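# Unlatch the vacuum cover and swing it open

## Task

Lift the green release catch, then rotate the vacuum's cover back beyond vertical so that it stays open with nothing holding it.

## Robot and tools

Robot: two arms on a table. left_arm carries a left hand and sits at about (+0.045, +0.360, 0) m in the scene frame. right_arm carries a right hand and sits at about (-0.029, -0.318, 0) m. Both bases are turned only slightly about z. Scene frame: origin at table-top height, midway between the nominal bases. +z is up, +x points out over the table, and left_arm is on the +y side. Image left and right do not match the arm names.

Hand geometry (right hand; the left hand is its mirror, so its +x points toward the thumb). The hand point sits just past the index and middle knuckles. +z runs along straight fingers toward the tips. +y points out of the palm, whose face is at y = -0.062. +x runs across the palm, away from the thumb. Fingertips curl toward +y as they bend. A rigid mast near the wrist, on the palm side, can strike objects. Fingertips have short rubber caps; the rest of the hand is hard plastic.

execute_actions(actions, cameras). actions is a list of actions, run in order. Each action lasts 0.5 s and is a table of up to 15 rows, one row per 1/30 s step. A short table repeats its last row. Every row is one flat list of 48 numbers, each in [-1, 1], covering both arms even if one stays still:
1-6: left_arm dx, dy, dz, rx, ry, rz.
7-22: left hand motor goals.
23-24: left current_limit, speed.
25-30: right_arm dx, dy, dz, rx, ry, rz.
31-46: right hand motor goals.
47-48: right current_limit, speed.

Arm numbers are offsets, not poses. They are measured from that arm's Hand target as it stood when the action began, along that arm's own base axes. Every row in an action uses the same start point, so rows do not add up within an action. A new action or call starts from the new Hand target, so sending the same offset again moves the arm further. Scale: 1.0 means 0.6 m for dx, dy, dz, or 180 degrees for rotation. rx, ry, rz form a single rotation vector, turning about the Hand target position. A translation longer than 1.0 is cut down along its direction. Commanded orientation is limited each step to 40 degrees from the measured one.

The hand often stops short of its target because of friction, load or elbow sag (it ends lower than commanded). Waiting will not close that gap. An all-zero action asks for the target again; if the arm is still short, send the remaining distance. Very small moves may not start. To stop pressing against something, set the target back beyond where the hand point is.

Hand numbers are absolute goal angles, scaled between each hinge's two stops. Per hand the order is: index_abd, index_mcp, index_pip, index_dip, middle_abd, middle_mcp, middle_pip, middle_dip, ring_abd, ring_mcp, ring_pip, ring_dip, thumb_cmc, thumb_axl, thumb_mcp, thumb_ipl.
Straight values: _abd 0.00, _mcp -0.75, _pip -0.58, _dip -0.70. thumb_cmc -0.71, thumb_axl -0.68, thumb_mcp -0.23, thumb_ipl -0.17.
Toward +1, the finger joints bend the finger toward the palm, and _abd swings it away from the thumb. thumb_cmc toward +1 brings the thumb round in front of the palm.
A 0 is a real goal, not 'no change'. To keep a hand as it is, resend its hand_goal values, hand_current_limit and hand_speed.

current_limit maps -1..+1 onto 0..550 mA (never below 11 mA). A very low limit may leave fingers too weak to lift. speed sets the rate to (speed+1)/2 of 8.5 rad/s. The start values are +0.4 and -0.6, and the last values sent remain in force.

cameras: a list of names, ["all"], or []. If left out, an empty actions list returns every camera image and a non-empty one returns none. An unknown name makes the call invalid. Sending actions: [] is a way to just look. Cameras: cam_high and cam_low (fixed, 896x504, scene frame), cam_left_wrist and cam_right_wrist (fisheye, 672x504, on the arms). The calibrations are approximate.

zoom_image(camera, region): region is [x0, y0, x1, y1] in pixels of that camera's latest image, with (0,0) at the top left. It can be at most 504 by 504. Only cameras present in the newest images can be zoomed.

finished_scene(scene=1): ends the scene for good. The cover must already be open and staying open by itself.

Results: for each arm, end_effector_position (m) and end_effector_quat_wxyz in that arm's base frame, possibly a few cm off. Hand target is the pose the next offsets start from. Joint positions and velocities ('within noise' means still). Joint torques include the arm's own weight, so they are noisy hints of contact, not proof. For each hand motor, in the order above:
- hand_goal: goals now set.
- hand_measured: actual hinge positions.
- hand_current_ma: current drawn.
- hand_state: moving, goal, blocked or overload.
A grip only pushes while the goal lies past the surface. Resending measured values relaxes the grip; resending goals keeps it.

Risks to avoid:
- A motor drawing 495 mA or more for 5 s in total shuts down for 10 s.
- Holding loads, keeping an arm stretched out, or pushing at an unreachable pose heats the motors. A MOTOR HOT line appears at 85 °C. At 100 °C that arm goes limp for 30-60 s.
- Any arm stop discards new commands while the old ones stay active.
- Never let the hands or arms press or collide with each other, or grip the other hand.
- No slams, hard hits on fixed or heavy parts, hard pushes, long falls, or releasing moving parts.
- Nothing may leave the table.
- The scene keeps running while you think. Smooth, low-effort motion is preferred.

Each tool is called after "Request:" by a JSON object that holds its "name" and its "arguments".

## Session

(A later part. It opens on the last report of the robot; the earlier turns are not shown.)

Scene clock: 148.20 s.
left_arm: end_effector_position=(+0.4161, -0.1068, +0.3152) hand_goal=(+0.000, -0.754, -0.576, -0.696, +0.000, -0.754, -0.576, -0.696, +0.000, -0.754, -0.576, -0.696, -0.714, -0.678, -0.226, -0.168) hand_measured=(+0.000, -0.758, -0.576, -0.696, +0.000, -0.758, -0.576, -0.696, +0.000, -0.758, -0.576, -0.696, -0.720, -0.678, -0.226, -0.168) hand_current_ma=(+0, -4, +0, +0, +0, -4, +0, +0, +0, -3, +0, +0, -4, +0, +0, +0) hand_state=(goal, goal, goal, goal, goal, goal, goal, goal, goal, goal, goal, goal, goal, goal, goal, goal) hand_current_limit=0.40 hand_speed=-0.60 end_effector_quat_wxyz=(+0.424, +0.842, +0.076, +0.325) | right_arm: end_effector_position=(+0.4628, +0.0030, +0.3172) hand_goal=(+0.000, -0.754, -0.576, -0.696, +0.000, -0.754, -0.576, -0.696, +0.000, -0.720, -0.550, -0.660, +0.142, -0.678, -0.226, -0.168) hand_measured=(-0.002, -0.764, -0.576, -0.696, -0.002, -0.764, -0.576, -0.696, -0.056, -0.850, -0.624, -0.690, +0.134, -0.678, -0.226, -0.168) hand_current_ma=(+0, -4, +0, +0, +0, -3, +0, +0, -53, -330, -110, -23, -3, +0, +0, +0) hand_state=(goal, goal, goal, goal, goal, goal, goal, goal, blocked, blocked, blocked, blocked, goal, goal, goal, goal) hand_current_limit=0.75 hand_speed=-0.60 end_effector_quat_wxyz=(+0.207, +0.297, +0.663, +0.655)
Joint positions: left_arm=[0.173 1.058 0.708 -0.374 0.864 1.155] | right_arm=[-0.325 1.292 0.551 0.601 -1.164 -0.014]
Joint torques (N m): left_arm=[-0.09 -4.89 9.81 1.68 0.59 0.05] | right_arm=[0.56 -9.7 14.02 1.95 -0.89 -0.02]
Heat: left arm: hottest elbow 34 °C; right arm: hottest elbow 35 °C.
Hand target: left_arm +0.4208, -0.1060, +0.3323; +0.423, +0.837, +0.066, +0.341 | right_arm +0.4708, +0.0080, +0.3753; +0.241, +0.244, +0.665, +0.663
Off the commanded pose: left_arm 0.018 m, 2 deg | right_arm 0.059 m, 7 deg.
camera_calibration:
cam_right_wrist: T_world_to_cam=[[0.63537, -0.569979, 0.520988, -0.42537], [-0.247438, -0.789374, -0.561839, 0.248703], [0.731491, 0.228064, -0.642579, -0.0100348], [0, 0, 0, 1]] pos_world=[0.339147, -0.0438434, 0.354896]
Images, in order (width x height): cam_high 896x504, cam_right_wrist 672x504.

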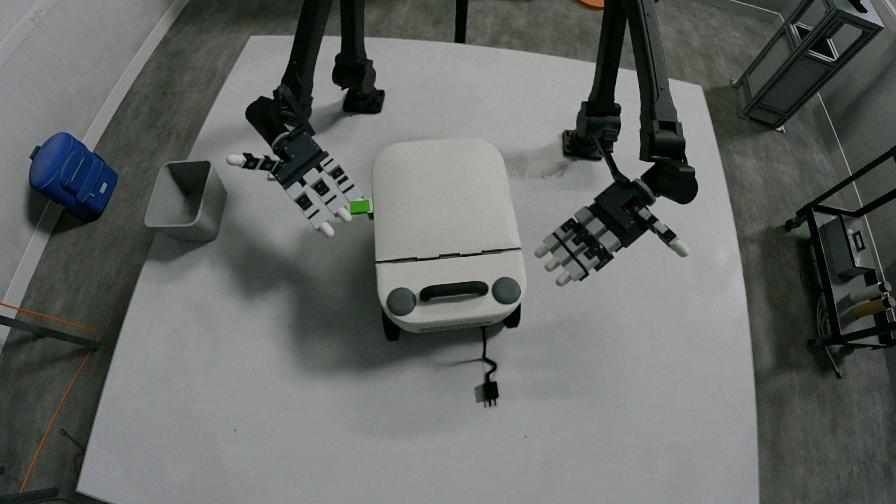

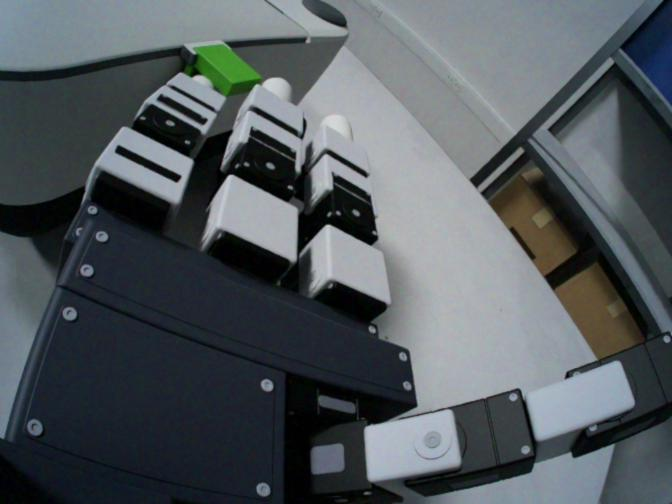

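Request:
{"name": "execute_actions", "arguments": {"actions": [[[0,0,0,0,0,0,0,-0.754,-0.576,-0.696,0,-0.754,-0.576,-0.696,0,-0.754,-0.576,-0.696,-0.714,-0.678,-0.226,-0.168,0.4,-0.6,0,-0.015,-0.17,0,0,0,0,-0.754,-0.576,-0.696,0,-0.754,-0.576,-0.696,0,-0.754,-0.576,-0.696,0.143,-0.678,-0.226,-0.168,0.8,-0.6]],[[0,0,0,0,0,0,0,-0.754,-0.576,-0.696,0,-0.754,-0.576,-0.696,0,-0.754,-0.576,-0.696,-0.714,-0.678,-0.226,-0.168,0.4,-0.6,0,0,0,0,0,-0.128,0,-0.754,-0.576,-0.696,0,-0.754,-0.576,-0.696,0,-0.754,-0.576,-0.696,0.143,-0.678,-0.226,-0.168,0.8,-0.6]],[[0,0,0,0,0,0,0,-0.754,-0.576,-0.696,0,-0.754,-0.576,-0.696,0,-0.754,-0.576,-0.696,-0.714,-0.678,-0.226,-0.168,0.4,-0.6,-0.005,0.035,0,0,0,0,0,-0.754,-0.576,-0.696,0,-0.754,-0.576,-0.696,0,-0.754,-0.576,-0.696,0.143,-0.678,-0.226,-0.168,0.8,-0.6]]], "cameras": ["cam_high","cam_right_wrist"]}}

Request:
{"name": "zoom_image", "arguments": {"camera": "cam_high", "region": [290, 140, 430, 260]}}

Scene clock: 169.50 s.
left_arm: end_effector_position=(+0.4161, -0.1068, +0.3152) hand_goal=(+0.000, -0.754, -0.576, -0.696, +0.000, -0.754, -0.576, -0.696, +0.000, -0.754, -0.576, -0.696, -0.714, -0.678, -0.226, -0.168) hand_measured=(+0.000, -0.758, -0.576, -0.696, +0.000, -0.758, -0.576, -0.696, +0.000, -0.758, -0.576, -0.696, -0.720, -0.678, -0.226, -0.168) hand_current_ma=(+0, -4, +0, +0, +0, -4, +0, +0, +0, -3, +0, +0, -4, +0, +0, +0) hand_state=(goal, goal, goal, goal, goal, goal, goal, goal, goal, goal, goal, goal, goal, goal, goal, goal) hand_current_limit=0.40 hand_speed=-0.60 end_effector_quat_wxyz=(+0.424, +0.842, +0.076, +0.325) | right_arm: end_effector_position=(+0.4730, +0.0148, +0.2708) hand_goal=(+0.000, -0.754, -0.576, -0.696, +0.000, -0.754, -0.576, -0.696, +0.000, -0.754, -0.576, -0.696, +0.142, -0.678, -0.226, -0.168) hand_measured=(+0.000, -0.764, -0.576, -0.696, +0.000, -0.764, -0.576, -0.696, +0.000, -0.770, -0.580, -0.698, +0.134, -0.678, -0.226, -0.168) hand_current_ma=(+0, -4, +0, +0, +0, -3, +0, +0, +0, -7, -1, +0, -2, +0, +0, +0) hand_state=(goal, goal, goal, goal, goal, goal, goal, goal, goal, goal, goal, goal, goal, goal, goal, goal) hand_current_limit=0.80 hand_speed=-0.60 end_effector_quat_wxyz=(+0.372, +0.375, +0.606, +0.595)
Joint positions: left_arm=[0.173 1.058 0.708 -0.374 0.864 1.155] | right_arm=[-0.137 1.426 0.408 0.998 -0.596 -0.016]
Joint torques (N m): left_arm=[0.03 -4.89 9.81 1.66 0.59 0.04] | right_arm=[0.67 -7.77 5.37 2.73 0.08 0.03]
Heat: left arm: hottest elbow 34 °C; right arm: hottest elbow 39 °C.
Hand target: left_arm +0.4208, -0.1060, +0.3323; +0.423, +0.837, +0.066, +0.341 | right_arm +0.4678, +0.0199, +0.2733; +0.369, +0.372, +0.603, +0.602
Off the commanded pose: left_arm 0.018 m, 2 deg | right_arm 0.008 m, 1 deg.
camera_calibration:
cam_right_wrist: T_world_to_cam=[[0.328225, -0.713547, 0.618966, -0.280104], [-0.473525, -0.691279, -0.54581, 0.335671], [0.817339, -0.113947, -0.564777, -0.106667], [0, 0, 0, 1]] pos_world=[0.338069, 0.0200204, 0.296344]
Images, in order (width x height): cam_high 896x504, cam_right_wrist 672x504.

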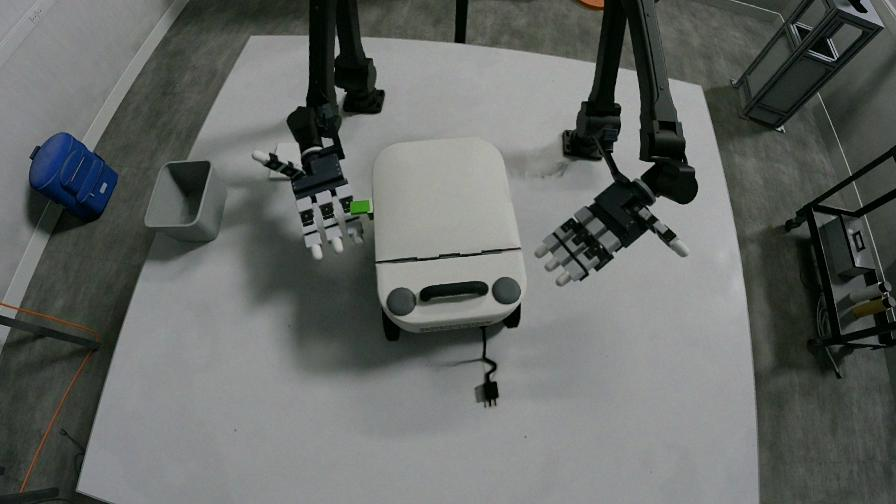

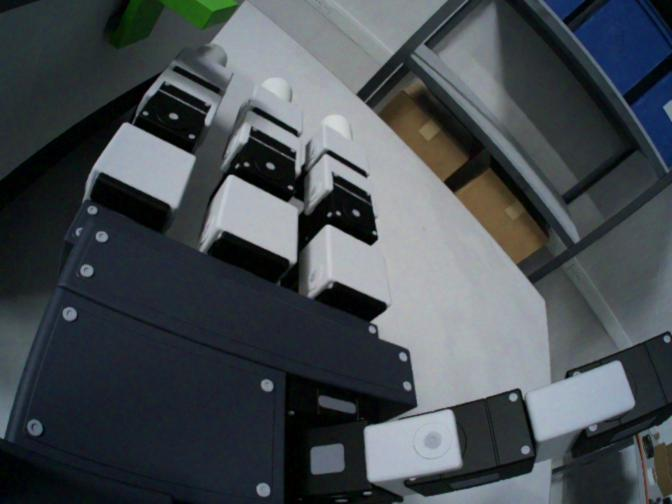

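Scaled by 3.600 from the camera's 896x504 image, which has a finer 1280x720 frame.

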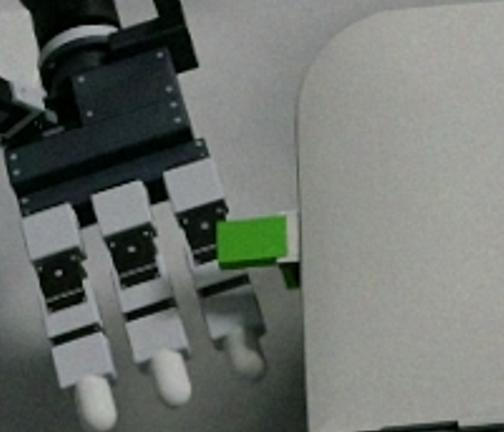

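Request:
{"name": "execute_actions", "arguments": {"actions": [[[0,0,0,0,0,0,0,-0.754,-0.576,-0.696,0,-0.754,-0.576,-0.696,0,-0.754,-0.576,-0.696,-0.714,-0.678,-0.226,-0.168,0.4,-0.6,0,0.024,0,0,0,0,0,-0.754,-0.576,-0.696,0,-0.754,-0.576,-0.696,0,-0.754,-0.576,-0.696,0.143,-0.678,-0.226,-0.168,0.8,-0.6]],[[0,0,0,0,0,0,0,-0.754,-0.576,-0.696,0,-0.754,-0.576,-0.696,0,-0.754,-0.576,-0.696,-0.714,-0.678,-0.226,-0.168,0.4,-0.6,0,0,0.06,0,0,0,0,-0.754,-0.576,-0.696,0,-0.754,-0.576,-0.696,0,-0.754,-0.576,-0.696,0.143,-0.678,-0.226,-0.168,0.8,-0.6]],[[0,0,0,0,0,0,0,-0.754,-0.576,-0.696,0,-0.754,-0.576,-0.696,0,-0.754,-0.576,-0.696,-0.714,-0.678,-0.226,-0.168,0.4,-0.6,0,0,0.06,0,0,0,0,-0.754,-0.576,-0.696,0,-0.754,-0.576,-0.696,0,-0.754,-0.576,-0.696,0.143,-0.678,-0.226,-0.168,0.8,-0.6]]], "cameras": ["cam_high","cam_right_wrist"]}}

Request:
{"name": "zoom_image", "arguments": {"camera": "cam_high", "region": [290, 140, 430, 260]}}

Scene clock: 178.30 s.
left_arm: end_effector_position=(+0.4161, -0.1068, +0.3152) hand_goal=(+0.000, -0.754, -0.576, -0.696, +0.000, -0.754, -0.576, -0.696, +0.000, -0.754, -0.576, -0.696, -0.714, -0.678, -0.226, -0.168) hand_measured=(+0.000, -0.758, -0.576, -0.696, +0.000, -0.758, -0.576, -0.696, +0.000, -0.758, -0.576, -0.696, -0.720, -0.678, -0.226, -0.168) hand_current_ma=(+0, -4, +0, +0, +0, -4, +0, +0, +0, -3, +0, +0, -4, +0, +0, +0) hand_state=(goal, goal, goal, goal, goal, goal, goal, goal, goal, goal, goal, goal, goal, goal, goal, goal) hand_current_limit=0.40 hand_speed=-0.60 end_effector_quat_wxyz=(+0.424, +0.842, +0.076, +0.325) | right_arm: end_effector_position=(+0.4587, +0.0292, +0.3062) hand_goal=(+0.000, -0.754, -0.576, -0.696, +0.000, -0.754, -0.576, -0.696, +0.000, -0.754, -0.576, -0.696, +0.142, -0.678, -0.226, -0.168) hand_measured=(+0.000, -0.764, -0.576, -0.696, +0.000, -0.764, -0.576, -0.696, -0.008, -0.804, -0.588, -0.698, +0.136, -0.678, -0.226, -0.168) hand_current_ma=(+0, -4, +0, +0, +0, -3, +0, +0, -1, -61, -5, +0, -1, +0, +0, +0) hand_state=(goal, goal, goal, goal, goal, goal, goal, goal, goal, blocked, goal, goal, goal, goal, goal, goal) hand_current_limit=0.80 hand_speed=-0.60 end_effector_quat_wxyz=(+0.352, +0.397, +0.614, +0.584)
Joint positions: left_arm=[0.173 1.058 0.708 -0.374 0.864 1.155] | right_arm=[-0.091 1.178 0.408 0.688 -0.544 -0.011]
Joint torques (N m): left_arm=[-0.09 -4.89 9.81 1.66 0.58 0.05] | right_arm=[0.73 -7 12.37 2.13 -0.16 0.01]
Heat: left arm: hottest elbow 35 °C; right arm: hottest elbow 38 °C.
Hand target: left_arm +0.4208, -0.1060, +0.3323; +0.423, +0.837, +0.066, +0.341 | right_arm +0.4677, +0.0344, +0.3454; +0.369, +0.372, +0.603, +0.602
Off the commanded pose: left_arm 0.018 m, 2 deg | right_arm 0.041 m, 4 deg.
camera_calibration:
cam_right_wrist: T_world_to_cam=[[0.363144, -0.721218, 0.589891, -0.293927], [-0.512103, -0.683406, -0.520295, 0.367801], [0.778381, -0.113143, -0.617513, -0.039337], [0, 0, 0, 1]] pos_world=[0.325709, 0.0349212, 0.340459]
Images, in order (width x height): cam_high 896x504, cam_right_wrist 672x504.

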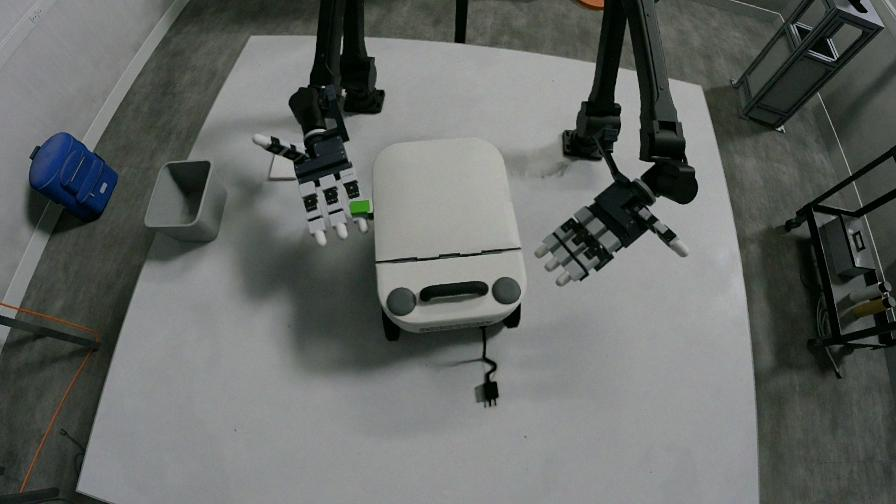

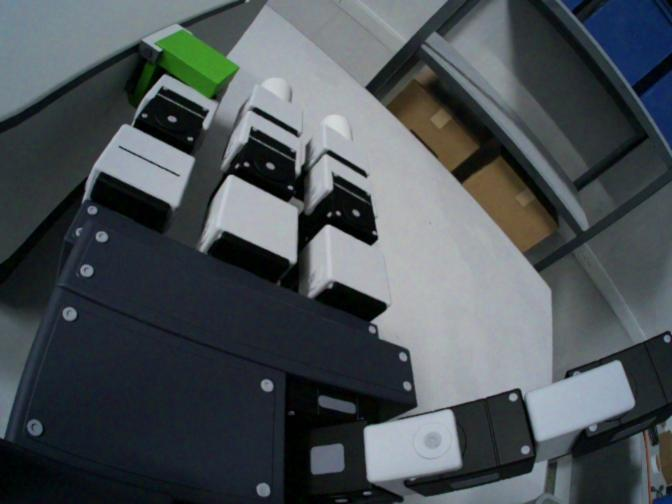

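Scaled by 3.600 from the camera's 896x504 image, which has a finer 1280x720 frame.

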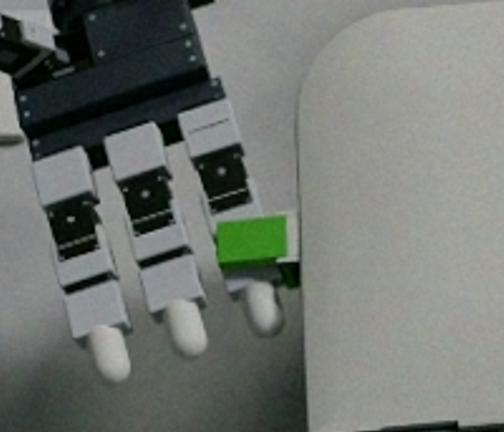

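Request:
{"name": "execute_actions", "arguments": {"actions": [[[0,0,0,0,0,0,0,-0.754,-0.576,-0.696,0,-0.754,-0.576,-0.696,0,-0.754,-0.576,-0.696,-0.714,-0.678,-0.226,-0.168,0.4,-0.6,0,0,0.08,0,0,0,0,-0.754,-0.576,-0.696,0,-0.754,-0.576,-0.696,0,-0.72,-0.576,-0.696,0.143,-0.678,-0.226,-0.168,0.78,-0.6]]], "cameras": ["cam_high","cam_right_wrist"]}}

Request:
{"name": "zoom_image", "arguments": {"camera": "cam_high", "region": [290, 140, 430, 260]}}

Scene clock: 184.20 s.
left_arm: end_effector_position=(+0.4161, -0.1068, +0.3152) hand_goal=(+0.000, -0.754, -0.576, -0.696, +0.000, -0.754, -0.576, -0.696, +0.000, -0.754, -0.576, -0.696, -0.714, -0.678, -0.226, -0.168) hand_measured=(+0.000, -0.758, -0.576, -0.696, +0.000, -0.758, -0.576, -0.696, +0.000, -0.758, -0.576, -0.696, -0.720, -0.678, -0.226, -0.168) hand_current_ma=(+0, -4, +0, +0, +0, -4, +0, +0, +0, -3, +0, +0, -4, +0, +0, +0) hand_state=(goal, goal, goal, goal, goal, goal, goal, goal, goal, goal, goal, goal, goal, goal, goal, goal) hand_current_limit=0.40 hand_speed=-0.60 end_effector_quat_wxyz=(+0.424, +0.842, +0.076, +0.325) | right_arm: end_effector_position=(+0.4541, +0.0283, +0.3133) hand_goal=(+0.000, -0.754, -0.576, -0.696, +0.000, -0.754, -0.576, -0.696, +0.000, -0.720, -0.576, -0.696, +0.142, -0.678, -0.226, -0.168) hand_measured=(+0.000, -0.764, -0.576, -0.696, +0.000, -0.764, -0.576, -0.696, -0.030, -0.806, -0.610, -0.694, +0.136, -0.678, -0.226, -0.168) hand_current_ma=(+0, -4, +0, +0, +0, -3, +0, +0, -17, -162, -26, +0, -1, +0, +0, +0) hand_state=(goal, goal, goal, goal, goal, goal, goal, goal, blocked, blocked, blocked, goal, goal, goal, goal, goal) hand_current_limit=0.78 hand_speed=-0.60 end_effector_quat_wxyz=(+0.328, +0.424, +0.624, +0.568)
Joint positions: left_arm=[0.173 1.058 0.708 -0.374 0.864 1.155] | right_arm=[-0.091 1.064 0.427 0.474 -0.535 -0.011]
Joint torques (N m): left_arm=[-0.03 -4.95 9.81 1.66 0.58 0.05] | right_arm=[0.5 -7.3 16.49 2.86 -0.63 0]
Heat: left arm: hottest elbow 35 °C; right arm: hottest elbow 39 °C.
Hand target: left_arm +0.4208, -0.1060, +0.3323; +0.423, +0.837, +0.066, +0.341 | right_arm +0.4677, +0.0344, +0.3934; +0.369, +0.372, +0.603, +0.602
Off the commanded pose: left_arm 0.018 m, 2 deg | right_arm 0.081 m, 9 deg.
camera_calibration:
cam_right_wrist: T_world_to_cam=[[0.403271, -0.728007, 0.554417, -0.304067], [-0.558179, -0.675798, -0.481386, 0.37702], [0.725127, -0.115335, -0.678888, 0.012051], [0, 0, 0, 1]] pos_world=[0.324328, 0.0348166, 0.358254]
Images, in order (width x height): cam_high 896x504, cam_right_wrist 672x504.

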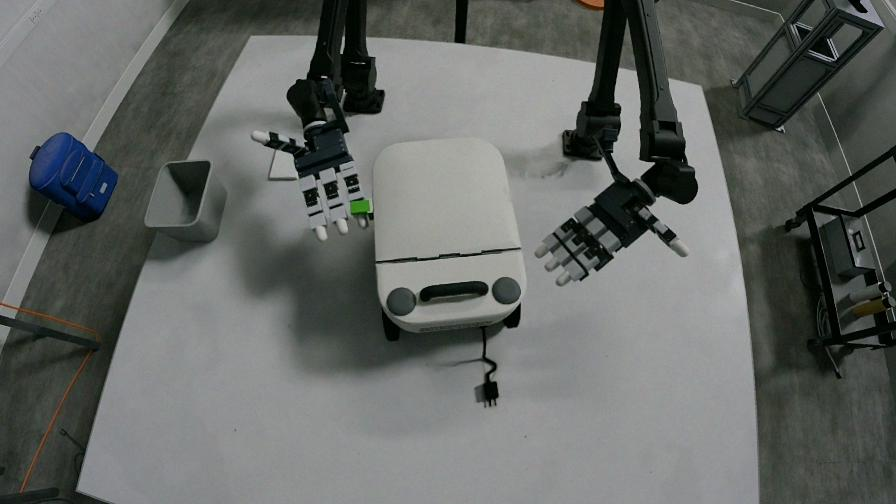

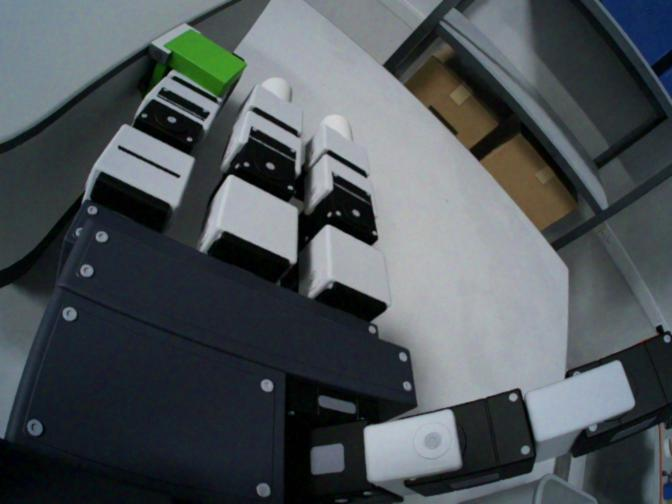

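Scaled by 3.600 from the camera's 896x504 image, which has a finer 1280x720 frame.

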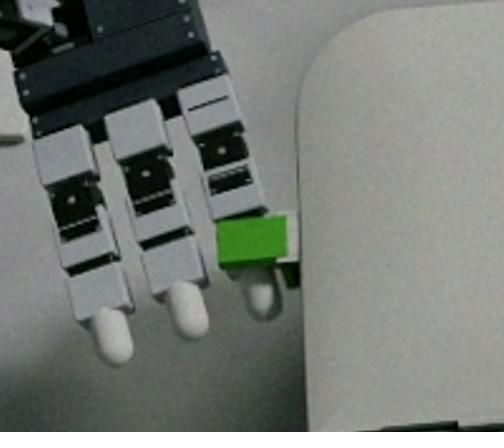

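Request:
{"name": "zoom_image", "arguments": {"camera": "cam_right_wrist", "region": [100, 0, 300, 150]}}

Request:
{"name": "zoom_image", "arguments": {"camera": "cam_high", "region": [345, 190, 385, 225]}}

Scaled by 2.520 from the camera's 672x504 image, which has a finer 960x720 frame.

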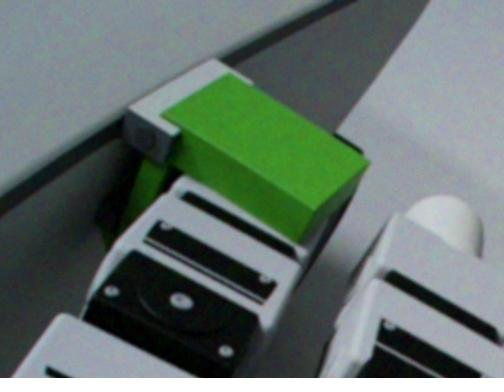

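Scaled by 12.600 from the camera's 896x504 image, which has a finer 1280x720 frame.

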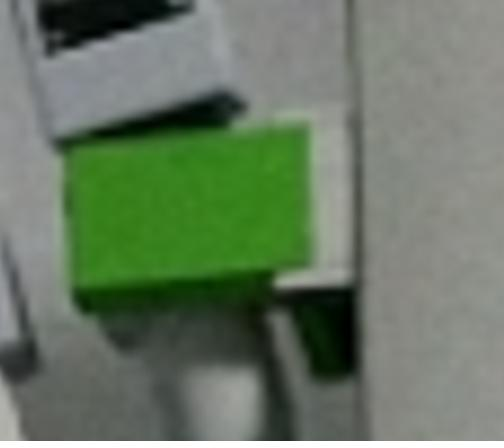

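Request:
{"name": "execute_actions", "arguments": {"actions": [[[0,0,0,0,0,0,0,-0.754,-0.576,-0.696,0,-0.754,-0.576,-0.696,0,-0.754,-0.576,-0.696,-0.714,-0.678,-0.226,-0.168,0.4,-0.6,0,0,-0.165,0,0,0,0,-0.754,-0.576,-0.696,0,-0.754,-0.576,-0.696,0,-0.72,-0.576,-0.696,0.143,-0.678,-0.226,-0.168,0.78,-0.6]],[[0,0,0,0,0,0,0,-0.754,-0.576,-0.696,0,-0.754,-0.576,-0.696,0,-0.754,-0.576,-0.696,-0.714,-0.678,-0.226,-0.168,0.4,-0.6,0,-0.022,0,0,0,0,0,-0.754,-0.576,-0.696,0,-0.754,-0.576,-0.696,0,-0.72,-0.576,-0.696,0.143,-0.678,-0.226,-0.168,0.78,-0.6]],[[0,0,0,0,0,0,0,-0.754,-0.576,-0.696,0,-0.754,-0.576,-0.696,0,-0.754,-0.576,-0.696,-0.714,-0.678,-0.226,-0.168,0.4,-0.6,0,0,0.06,0,0,0,0,-0.754,-0.576,-0.696,0,-0.754,-0.576,-0.696,0,-0.72,-0.576,-0.696,0.143,-0.678,-0.226,-0.168,0.78,-0.6]],[[0,0,0,0,0,0,0,-0.754,-0.576,-0.696,0,-0.754,-0.576,-0.696,0,-0.754,-0.576,-0.696,-0.714,-0.678,-0.226,-0.168,0.4,-0.6,0,0,0.06,0,0,0,0,-0.754,-0.576,-0.696,0,-0.754,-0.576,-0.696,0,-0.72,-0.576,-0.696,0.143,-0.678,-0.226,-0.168,0.78,-0.6]]], "cameras": ["cam_high","cam_right_wrist"]}}

Request:
{"name": "zoom_image", "arguments": {"camera": "cam_high", "region": [330, 180, 390, 240]}}

Request:
{"name": "zoom_image", "arguments": {"camera": "cam_right_wrist", "region": [100, 0, 300, 150]}}

Scene clock: 206.20 s.
left_arm: end_effector_position=(+0.4161, -0.1068, +0.3152) hand_goal=(+0.000, -0.754, -0.576, -0.696, +0.000, -0.754, -0.576, -0.696, +0.000, -0.754, -0.576, -0.696, -0.714, -0.678, -0.226, -0.168) hand_measured=(+0.000, -0.758, -0.576, -0.696, +0.000, -0.758, -0.576, -0.696, +0.000, -0.758, -0.576, -0.696, -0.720, -0.678, -0.226, -0.168) hand_current_ma=(+0, -4, +0, +0, +0, -4, +0, +0, +0, -3, +0, +0, -4, +0, +0, +0) hand_state=(goal, goal, goal, goal, goal, goal, goal, goal, goal, goal, goal, goal, goal, goal, goal, goal) hand_current_limit=0.40 hand_speed=-0.60 end_effector_quat_wxyz=(+0.424, +0.842, +0.076, +0.325) | right_arm: end_effector_position=(+0.4575, +0.0270, +0.3088) hand_goal=(+0.000, -0.754, -0.576, -0.696, +0.000, -0.754, -0.576, -0.696, +0.000, -0.720, -0.576, -0.696, +0.142, -0.678, -0.226, -0.168) hand_measured=(+0.000, -0.764, -0.576, -0.696, +0.000, -0.764, -0.576, -0.696, -0.016, -0.794, -0.602, -0.694, +0.136, -0.678, -0.226, -0.168) hand_current_ma=(+0, -4, +0, +0, +0, -3, +0, +0, -6, -125, -17, +0, -1, +0, +0, +0) hand_state=(goal, goal, goal, goal, goal, goal, goal, goal, goal, blocked, blocked, goal, goal, goal, goal, goal) hand_current_limit=0.78 hand_speed=-0.60 end_effector_quat_wxyz=(+0.334, +0.403, +0.623, +0.581)
Joint positions: left_arm=[0.173 1.058 0.708 -0.374 0.864 1.155] | right_arm=[-0.109 1.134 0.421 0.591 -0.579 -0.015]
Joint torques (N m): left_arm=[-0.03 -4.95 9.81 1.65 0.59 0.05] | right_arm=[-1.14 -7.59 14.04 2.55 -0.45 0.03]
Heat: left arm: hottest elbow 35 °C; right arm: hottest elbow 47 °C.
Hand target: left_arm +0.4208, -0.1060, +0.3323; +0.423, +0.837, +0.066, +0.341 | right_arm +0.4678, +0.0211, +0.3664; +0.369, +0.372, +0.603, +0.602
Off the commanded pose: left_arm 0.018 m, 2 deg | right_arm 0.059 m, 6 deg.
camera_calibration:
cam_right_wrist: T_world_to_cam=[[0.397645, -0.716674, 0.572936, -0.307301], [-0.519546, -0.690549, -0.503204, 0.365303], [0.756274, -0.0975699, -0.646939, -0.0182027], [0, 0, 0, 1]] pos_world=[0.325754, 0.030249, 0.348109]
Images, in order (width x height): cam_high 896x504, cam_right_wrist 672x504.

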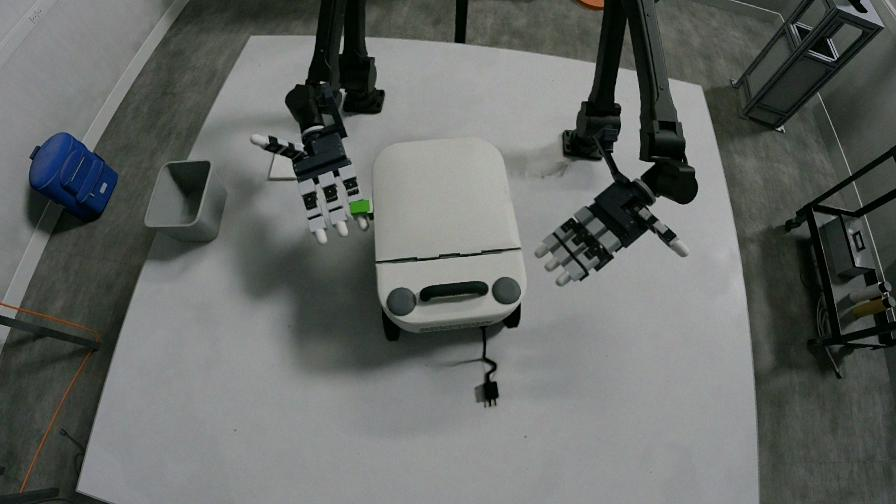

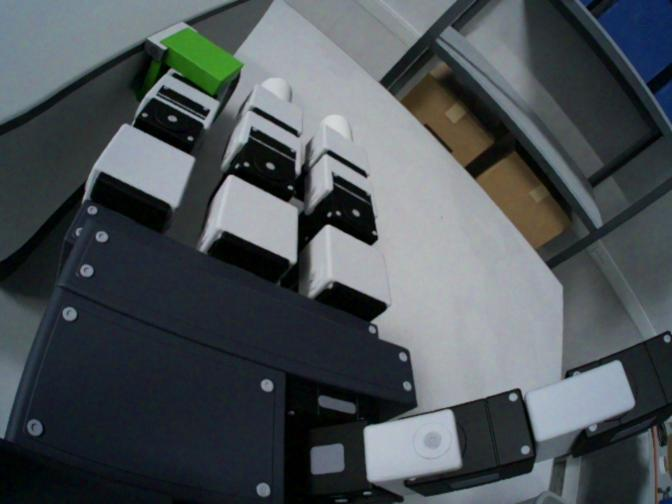

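Scaled by 8.400 from the camera's 896x504 image, which has a finer 1280x720 frame.

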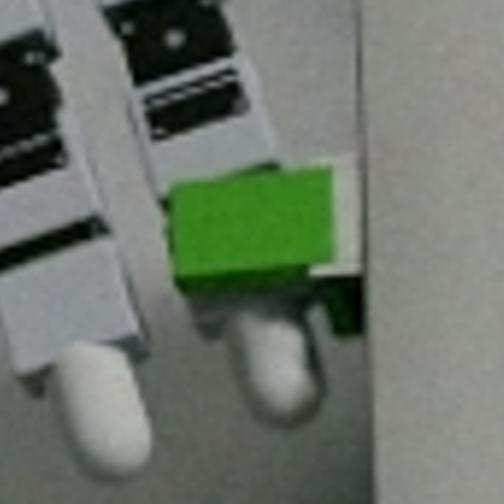

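Scaled by 2.520 from the camera's 672x504 image, which has a finer 960x720 frame.

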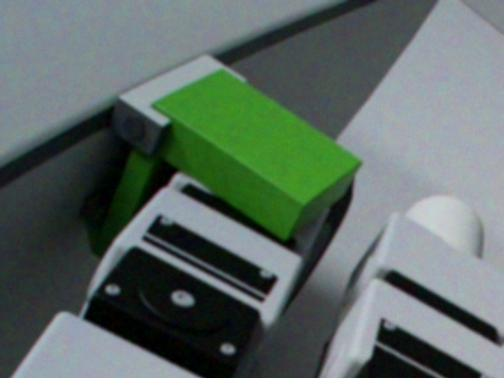

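Request:
{"name": "execute_actions", "arguments": {"actions": [[[0,0,0,0,0,0,0,-0.754,-0.576,-0.696,0,-0.754,-0.576,-0.696,0,-0.754,-0.576,-0.696,-0.714,-0.678,-0.226,-0.168,0.4,-0.6,0,0,-0.16,0,0,0,0,-0.754,-0.576,-0.696,0,-0.754,-0.576,-0.696,0,-0.72,-0.576,-0.696,0.143,-0.678,-0.226,-0.168,0.78,-0.6]],[[0,0,0,0,0,0,0,-0.754,-0.576,-0.696,0,-0.754,-0.576,-0.696,0,-0.754,-0.576,-0.696,-0.714,-0.678,-0.226,-0.168,0.4,-0.6,0,-0.015,0,0,0,0,0,-0.754,-0.576,-0.696,0,-0.754,-0.576,-0.696,0,-0.72,-0.576,-0.696,0.143,-0.678,-0.226,-0.168,0.78,-0.6]],[[0,0,0,0,0,0,0,-0.754,-0.576,-0.696,0,-0.754,-0.576,-0.696,0,-0.754,-0.576,-0.696,-0.714,-0.678,-0.226,-0.168,0.4,-0.6,0,0,0.08,0,0,0,0,-0.754,-0.576,-0.696,0,-0.754,-0.576,-0.696,0,-0.72,-0.576,-0.696,0.143,-0.678,-0.226,-0.168,0.78,-0.6]]], "cameras": ["cam_high","cam_right_wrist"]}}

Request:
{"name": "zoom_image", "arguments": {"camera": "cam_high", "region": [330, 180, 390, 240]}}

Scene clock: 219.83 s.
left_arm: end_effector_position=(+0.4161, -0.1068, +0.3152) hand_goal=(+0.000, -0.754, -0.576, -0.696, +0.000, -0.754, -0.576, -0.696, +0.000, -0.754, -0.576, -0.696, -0.714, -0.678, -0.226, -0.168) hand_measured=(+0.000, -0.758, -0.576, -0.696, +0.000, -0.758, -0.576, -0.696, +0.000, -0.758, -0.576, -0.696, -0.720, -0.678, -0.226, -0.168) hand_current_ma=(+0, -4, +0, +0, +0, -4, +0, +0, +0, -3, +0, +0, -4, +0, +0, +0) hand_state=(goal, goal, goal, goal, goal, goal, goal, goal, goal, goal, goal, goal, goal, goal, goal, goal) hand_current_limit=0.40 hand_speed=-0.60 end_effector_quat_wxyz=(+0.424, +0.842, +0.076, +0.325) | right_arm: end_effector_position=(+0.4589, +0.0206, +0.2974) hand_goal=(+0.000, -0.754, -0.576, -0.696, +0.000, -0.754, -0.576, -0.696, +0.000, -0.720, -0.576, -0.696, +0.142, -0.678, -0.226, -0.168) hand_measured=(+0.000, -0.766, -0.576, -0.696, +0.000, -0.764, -0.576, -0.696, -0.004, -0.742, -0.584, -0.694, +0.136, -0.678, -0.226, -0.168) hand_current_ma=(+0, -4, +0, +0, +0, -4, +0, +0, +0, -14, -2, +0, -1, +0, +0, +0) hand_state=(goal, goal, goal, goal, goal, goal, goal, goal, goal, blocked, goal, goal, goal, goal, goal, goal) hand_current_limit=0.78 hand_speed=-0.60 end_effector_quat_wxyz=(+0.355, +0.377, +0.612, +0.597)
Joint positions: left_arm=[0.173 1.058 0.708 -0.374 0.864 1.155] | right_arm=[-0.135 1.261 0.4 0.818 -0.616 -0.009]
Joint torques (N m): left_arm=[-0.03 -4.95 9.78 1.65 0.59 0.05] | right_arm=[-1.38 -6.48 10.41 1.78 -0.1 -0.01]
Heat: left arm: hottest elbow 35 °C; right arm: hottest elbow 48 °C.
Hand target: left_arm +0.4208, -0.1060, +0.3323; +0.423, +0.837, +0.066, +0.341 | right_arm +0.4678, +0.0121, +0.3184; +0.369, +0.372, +0.603, +0.602
Off the commanded pose: left_arm 0.018 m, 2 deg | right_arm 0.024 m, 2 deg.
camera_calibration:
cam_right_wrist: T_world_to_cam=[[0.360539, -0.711815, 0.602769, -0.297898], [-0.472114, -0.696602, -0.540235, 0.345185], [0.804438, -0.0898, -0.58721, -0.0673189], [0, 0, 0, 1]] pos_world=[0.324524, 0.0223629, 0.326515]
Images, in order (width x height): cam_high 896x504, cam_right_wrist 672x504.

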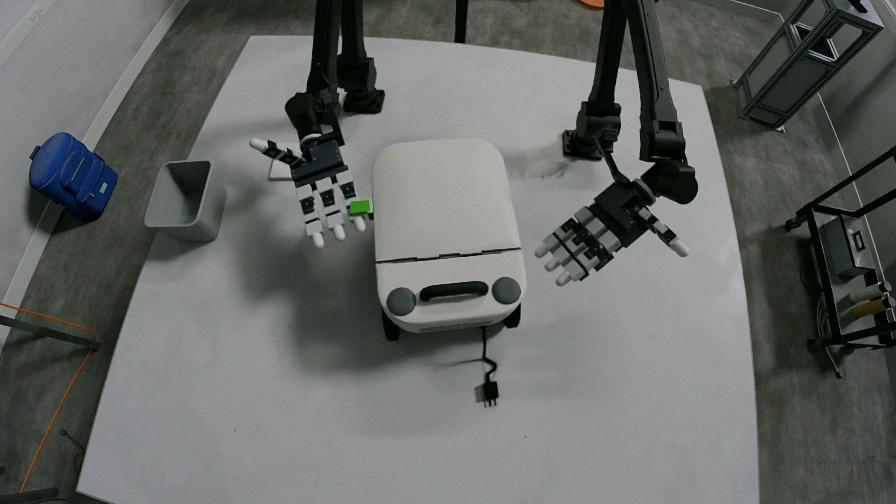

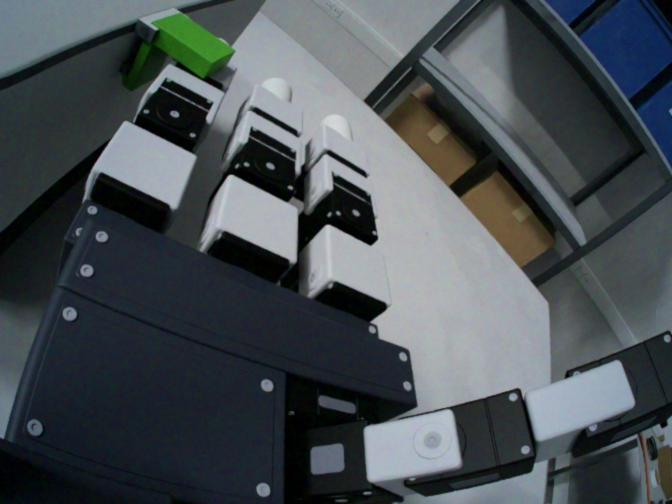

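Scaled by 8.400 from the camera's 896x504 image, which has a finer 1280x720 frame.

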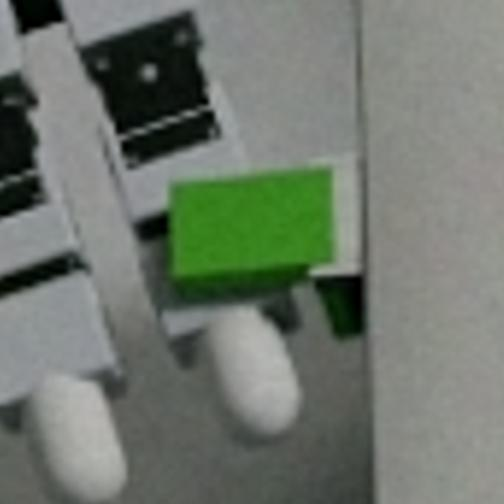

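Request:
{"name": "execute_actions", "arguments": {"actions": [[[0,0,0,0,0,0,0,-0.754,-0.576,-0.696,0,-0.754,-0.576,-0.696,0,-0.754,-0.576,-0.696,-0.714,-0.678,-0.226,-0.168,0.4,-0.6,0,-0.012,-0.05,0,0,0,0,-0.754,-0.576,-0.696,0,-0.754,-0.576,-0.696,0,-0.72,-0.576,-0.696,0.143,-0.678,-0.226,-0.168,0.78,-0.6]],[[0,0,0,0,0,0,0,-0.754,-0.576,-0.696,0,-0.754,-0.576,-0.696,0,-0.754,-0.576,-0.696,-0.714,-0.678,-0.226,-0.168,0.4,-0.6,0,0,0.09,0,0,0,0,-0.754,-0.576,-0.696,0,-0.754,-0.576,-0.696,0,-0.70,-0.576,-0.696,0.143,-0.678,-0.226,-0.168,0.78,-0.6]],[[0,0,0,0,0,0,0,-0.754,-0.576,-0.696,0,-0.754,-0.576,-0.696,0,-0.754,-0.576,-0.696,-0.714,-0.678,-0.226,-0.168,0.4,-0.6,0,0,0.06,0,0,0,0,-0.754,-0.576,-0.696,0,-0.754,-0.576,-0.696,0,-0.70,-0.576,-0.696,0.143,-0.678,-0.226,-0.168,0.78,-0.6]]], "cameras": ["cam_high","cam_right_wrist"]}}

Request:
{"name": "zoom_image", "arguments": {"camera": "cam_high", "region": [330, 180, 390, 240]}}

Scene clock: 228.10 s.
left_arm: end_effector_position=(+0.4161, -0.1068, +0.3152) hand_goal=(+0.000, -0.754, -0.576, -0.696, +0.000, -0.754, -0.576, -0.696, +0.000, -0.754, -0.576, -0.696, -0.714, -0.678, -0.226, -0.168) hand_measured=(+0.000, -0.758, -0.576, -0.696, +0.000, -0.758, -0.576, -0.696, +0.000, -0.758, -0.576, -0.696, -0.720, -0.678, -0.226, -0.168) hand_current_ma=(+0, -4, +0, +0, +0, -4, +0, +0, +0, -3, +0, +0, -4, +0, +0, +0) hand_state=(goal, goal, goal, goal, goal, goal, goal, goal, goal, goal, goal, goal, goal, goal, goal, goal) hand_current_limit=0.40 hand_speed=-0.60 end_effector_quat_wxyz=(+0.424, +0.842, +0.076, +0.325) | right_arm: end_effector_position=(+0.4535, +0.0130, +0.3091) hand_goal=(+0.000, -0.754, -0.576, -0.696, +0.000, -0.754, -0.576, -0.696, +0.000, -0.700, -0.576, -0.696, +0.142, -0.678, -0.226, -0.168) hand_measured=(+0.000, -0.766, -0.576, -0.696, +0.000, -0.764, -0.576, -0.696, -0.012, -0.782, -0.612, -0.700, +0.138, -0.678, -0.226, -0.168) hand_current_ma=(+0, -5, +0, +0, +0, -4, +0, +0, -3, -148, -30, +0, -1, +0, +0, +0) hand_state=(goal, goal, goal, goal, goal, goal, goal, goal, goal, blocked, blocked, goal, goal, goal, goal, goal) hand_current_limit=0.78 hand_speed=-0.60 end_effector_quat_wxyz=(+0.322, +0.412, +0.623, +0.582)
Joint positions: left_arm=[0.173 1.058 0.708 -0.374 0.864 1.155] | right_arm=[-0.16 1.107 0.421 0.541 -0.637 -0.007]
Joint torques (N m): left_arm=[-0.03 -4.89 9.8 1.63 0.59 0.05] | right_arm=[-1.32 -7.12 15.56 2.71 -0.3 -0.05]
Heat: left arm: hottest elbow 35 °C; right arm: hottest elbow 47 °C.
Hand target: left_arm +0.4208, -0.1060, +0.3323; +0.423, +0.837, +0.066, +0.341 | right_arm +0.4678, +0.0049, +0.3784; +0.369, +0.372, +0.603, +0.602
Off the commanded pose: left_arm 0.018 m, 2 deg | right_arm 0.071 m, 8 deg.
camera_calibration:
cam_right_wrist: T_world_to_cam=[[0.415622, -0.72436, 0.550056, -0.316919], [-0.528329, -0.684545, -0.502262, 0.357312], [0.740356, -0.0818592, -0.667212, -0.00314149], [0, 0, 0, 1]] pos_world=[0.322822, 0.0147757, 0.351691]
Images, in order (width x height): cam_high 896x504, cam_right_wrist 672x504.

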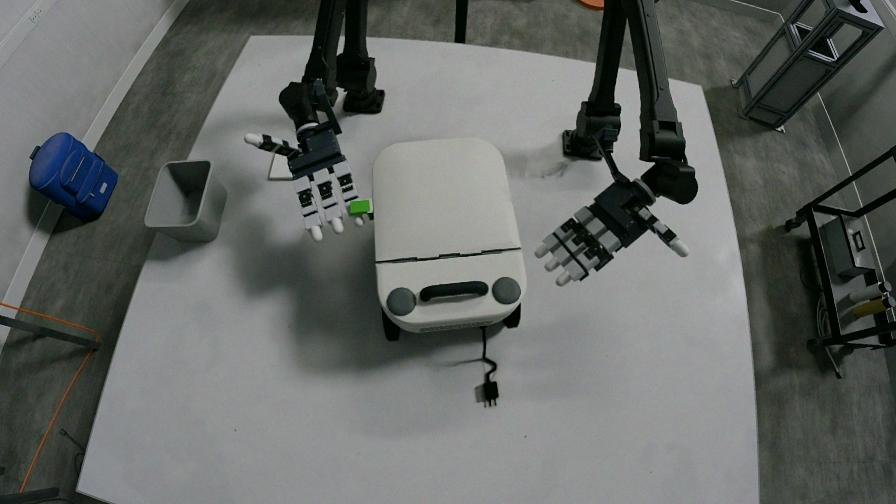

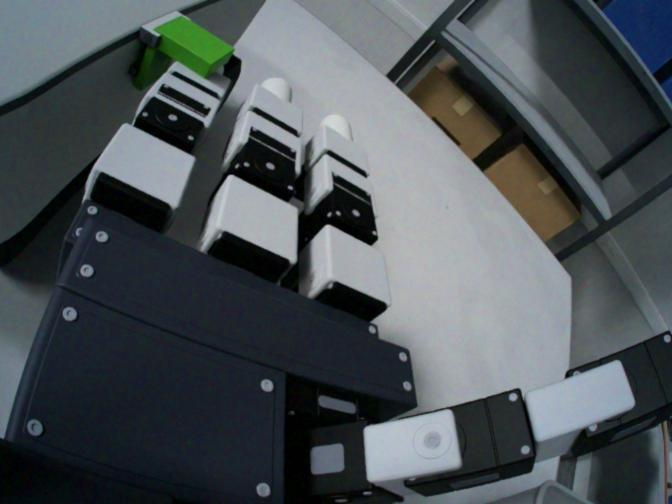

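Scaled by 8.400 from the camera's 896x504 image, which has a finer 1280x720 frame.

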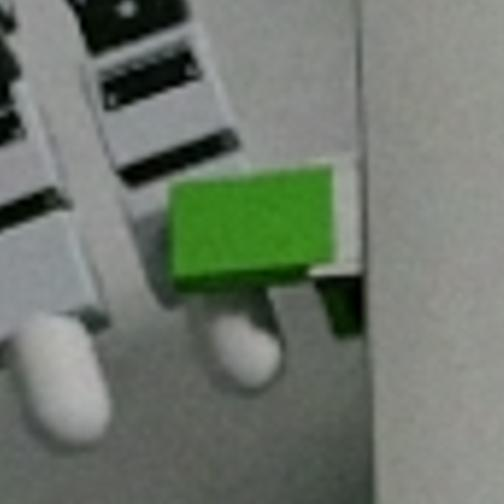

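Request:
{"name": "execute_actions", "arguments": {"actions": [[[0,0,0,0,0,0,0,-0.754,-0.576,-0.696,0,-0.754,-0.576,-0.696,0,-0.754,-0.576,-0.696,-0.714,-0.678,-0.226,-0.168,0.4,-0.6,0,0,-0.172,0,0,0,0,-0.754,-0.576,-0.696,0,-0.754,-0.576,-0.696,0,-0.72,-0.576,-0.696,0.143,-0.678,-0.226,-0.168,0.78,-0.6]],[[0,0,0,0,0,0,0,-0.754,-0.576,-0.696,0,-0.754,-0.576,-0.696,0,-0.754,-0.576,-0.696,-0.714,-0.678,-0.226,-0.168,0.4,-0.6,0.04,0.064,0,0,0,-0.039,0,-0.754,-0.576,-0.696,0,-0.754,-0.576,-0.696,0,-0.7,-0.576,-0.696,0.143,-0.678,-0.226,-0.168,0.78,-0.6]],[[0,0,0,0,0,0,0,-0.754,-0.576,-0.696,0,-0.754,-0.576,-0.696,0,-0.754,-0.576,-0.696,-0.714,-0.678,-0.226,-0.168,0.4,-0.6,0,0,0.05,0,0,0,0,-0.754,-0.576,-0.696,0,-0.754,-0.576,-0.696,0,-0.70,-0.576,-0.696,0.143,-0.678,-0.226,-0.168,0.78,-0.6]]], "cameras": ["cam_high","cam_right_wrist"]}}

Request:
{"name": "zoom_image", "arguments": {"camera": "cam_high", "region": [290, 140, 430, 260]}}

Scene clock: 248.67 s.
left_arm: end_effector_position=(+0.4161, -0.1068, +0.3152) hand_goal=(+0.000, -0.754, -0.576, -0.696, +0.000, -0.754, -0.576, -0.696, +0.000, -0.754, -0.576, -0.696, -0.714, -0.678, -0.226, -0.168) hand_measured=(+0.000, -0.758, -0.576, -0.696, +0.000, -0.758, -0.576, -0.696, +0.000, -0.758, -0.576, -0.696, -0.720, -0.678, -0.226, -0.168) hand_current_ma=(+0, -4, +0, +0, +0, -4, +0, +0, +0, -3, +0, +0, -4, +0, +0, +0) hand_state=(goal, goal, goal, goal, goal, goal, goal, goal, goal, goal, goal, goal, goal, goal, goal, goal) hand_current_limit=0.40 hand_speed=-0.60 end_effector_quat_wxyz=(+0.424, +0.842, +0.076, +0.325) | right_arm: end_effector_position=(+0.4798, +0.0411, +0.2858) hand_goal=(+0.000, -0.754, -0.576, -0.696, +0.000, -0.754, -0.576, -0.696, +0.000, -0.700, -0.576, -0.696, +0.142, -0.678, -0.226, -0.168) hand_measured=(+0.000, -0.766, -0.576, -0.696, +0.000, -0.764, -0.576, -0.696, +0.000, -0.720, -0.584, -0.696, +0.138, -0.678, -0.226, -0.168) hand_current_ma=(+0, -5, +0, +0, +0, -4, +0, +0, +0, -12, -2, +0, -1, +0, +0, +0) hand_state=(goal, goal, goal, goal, goal, goal, goal, goal, goal, goal, goal, goal, goal, goal, goal, goal) hand_current_limit=0.78 hand_speed=-0.60 end_effector_quat_wxyz=(+0.400, +0.415, +0.589, +0.567)
Joint positions: left_arm=[0.173 1.058 0.708 -0.374 0.864 1.155] | right_arm=[0.012 1.339 0.417 0.883 -0.329 -0.014]
Joint torques (N m): left_arm=[-0.09 -4.89 9.81 1.66 0.58 0.05] | right_arm=[0.26 -6.71 10.48 1.84 0.07 0.05]
Heat: left arm: hottest elbow 35 °C; right arm: hottest elbow 50 °C.
Hand target: left_arm +0.4208, -0.1060, +0.3323; +0.423, +0.837, +0.066, +0.341 | right_arm +0.4917, +0.0433, +0.3051; +0.405, +0.408, +0.579, +0.578
Off the commanded pose: left_arm 0.018 m, 2 deg | right_arm 0.023 m, 2 deg.
camera_calibration:
cam_right_wrist: T_world_to_cam=[[0.255496, -0.745142, 0.616024, -0.235837], [-0.562688, -0.632745, -0.531993, 0.401638], [0.786196, -0.210707, -0.580946, -0.0771845], [0, 0, 0, 1]] pos_world=[0.346934, 0.0621396, 0.31411]
Images, in order (width x height): cam_high 896x504, cam_right_wrist 672x504.

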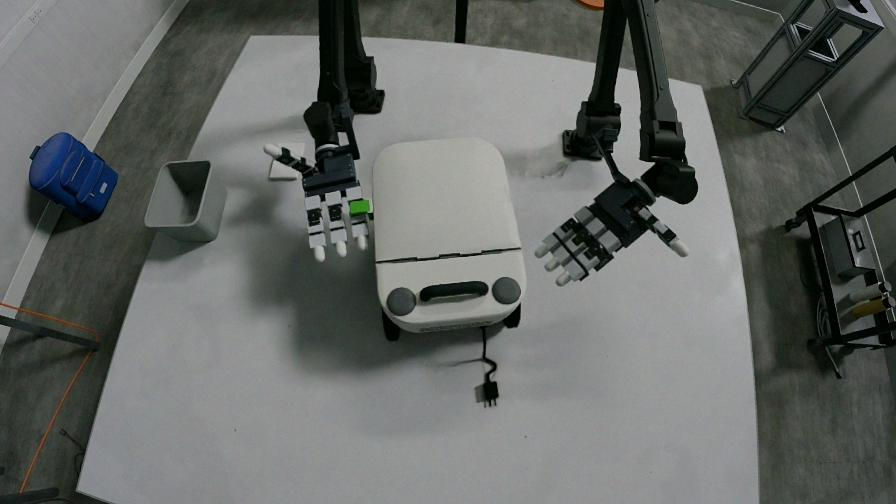

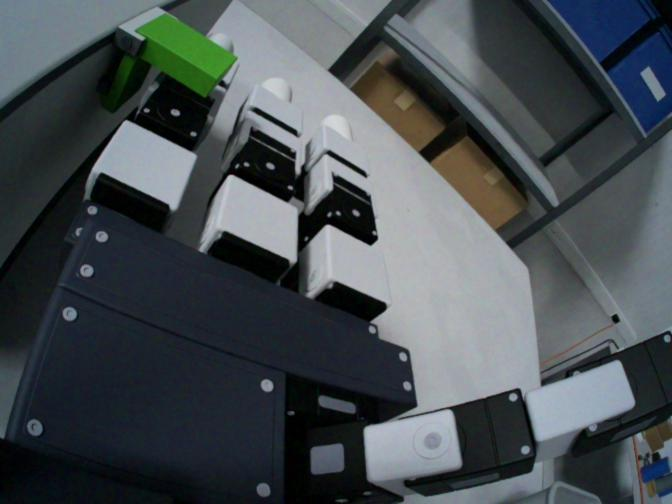

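Scaled by 3.600 from the camera's 896x504 image, which has a finer 1280x720 frame.

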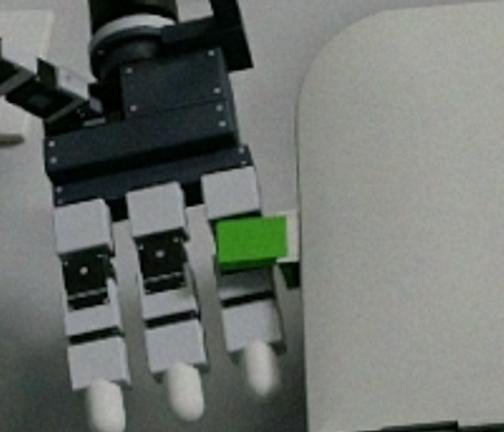

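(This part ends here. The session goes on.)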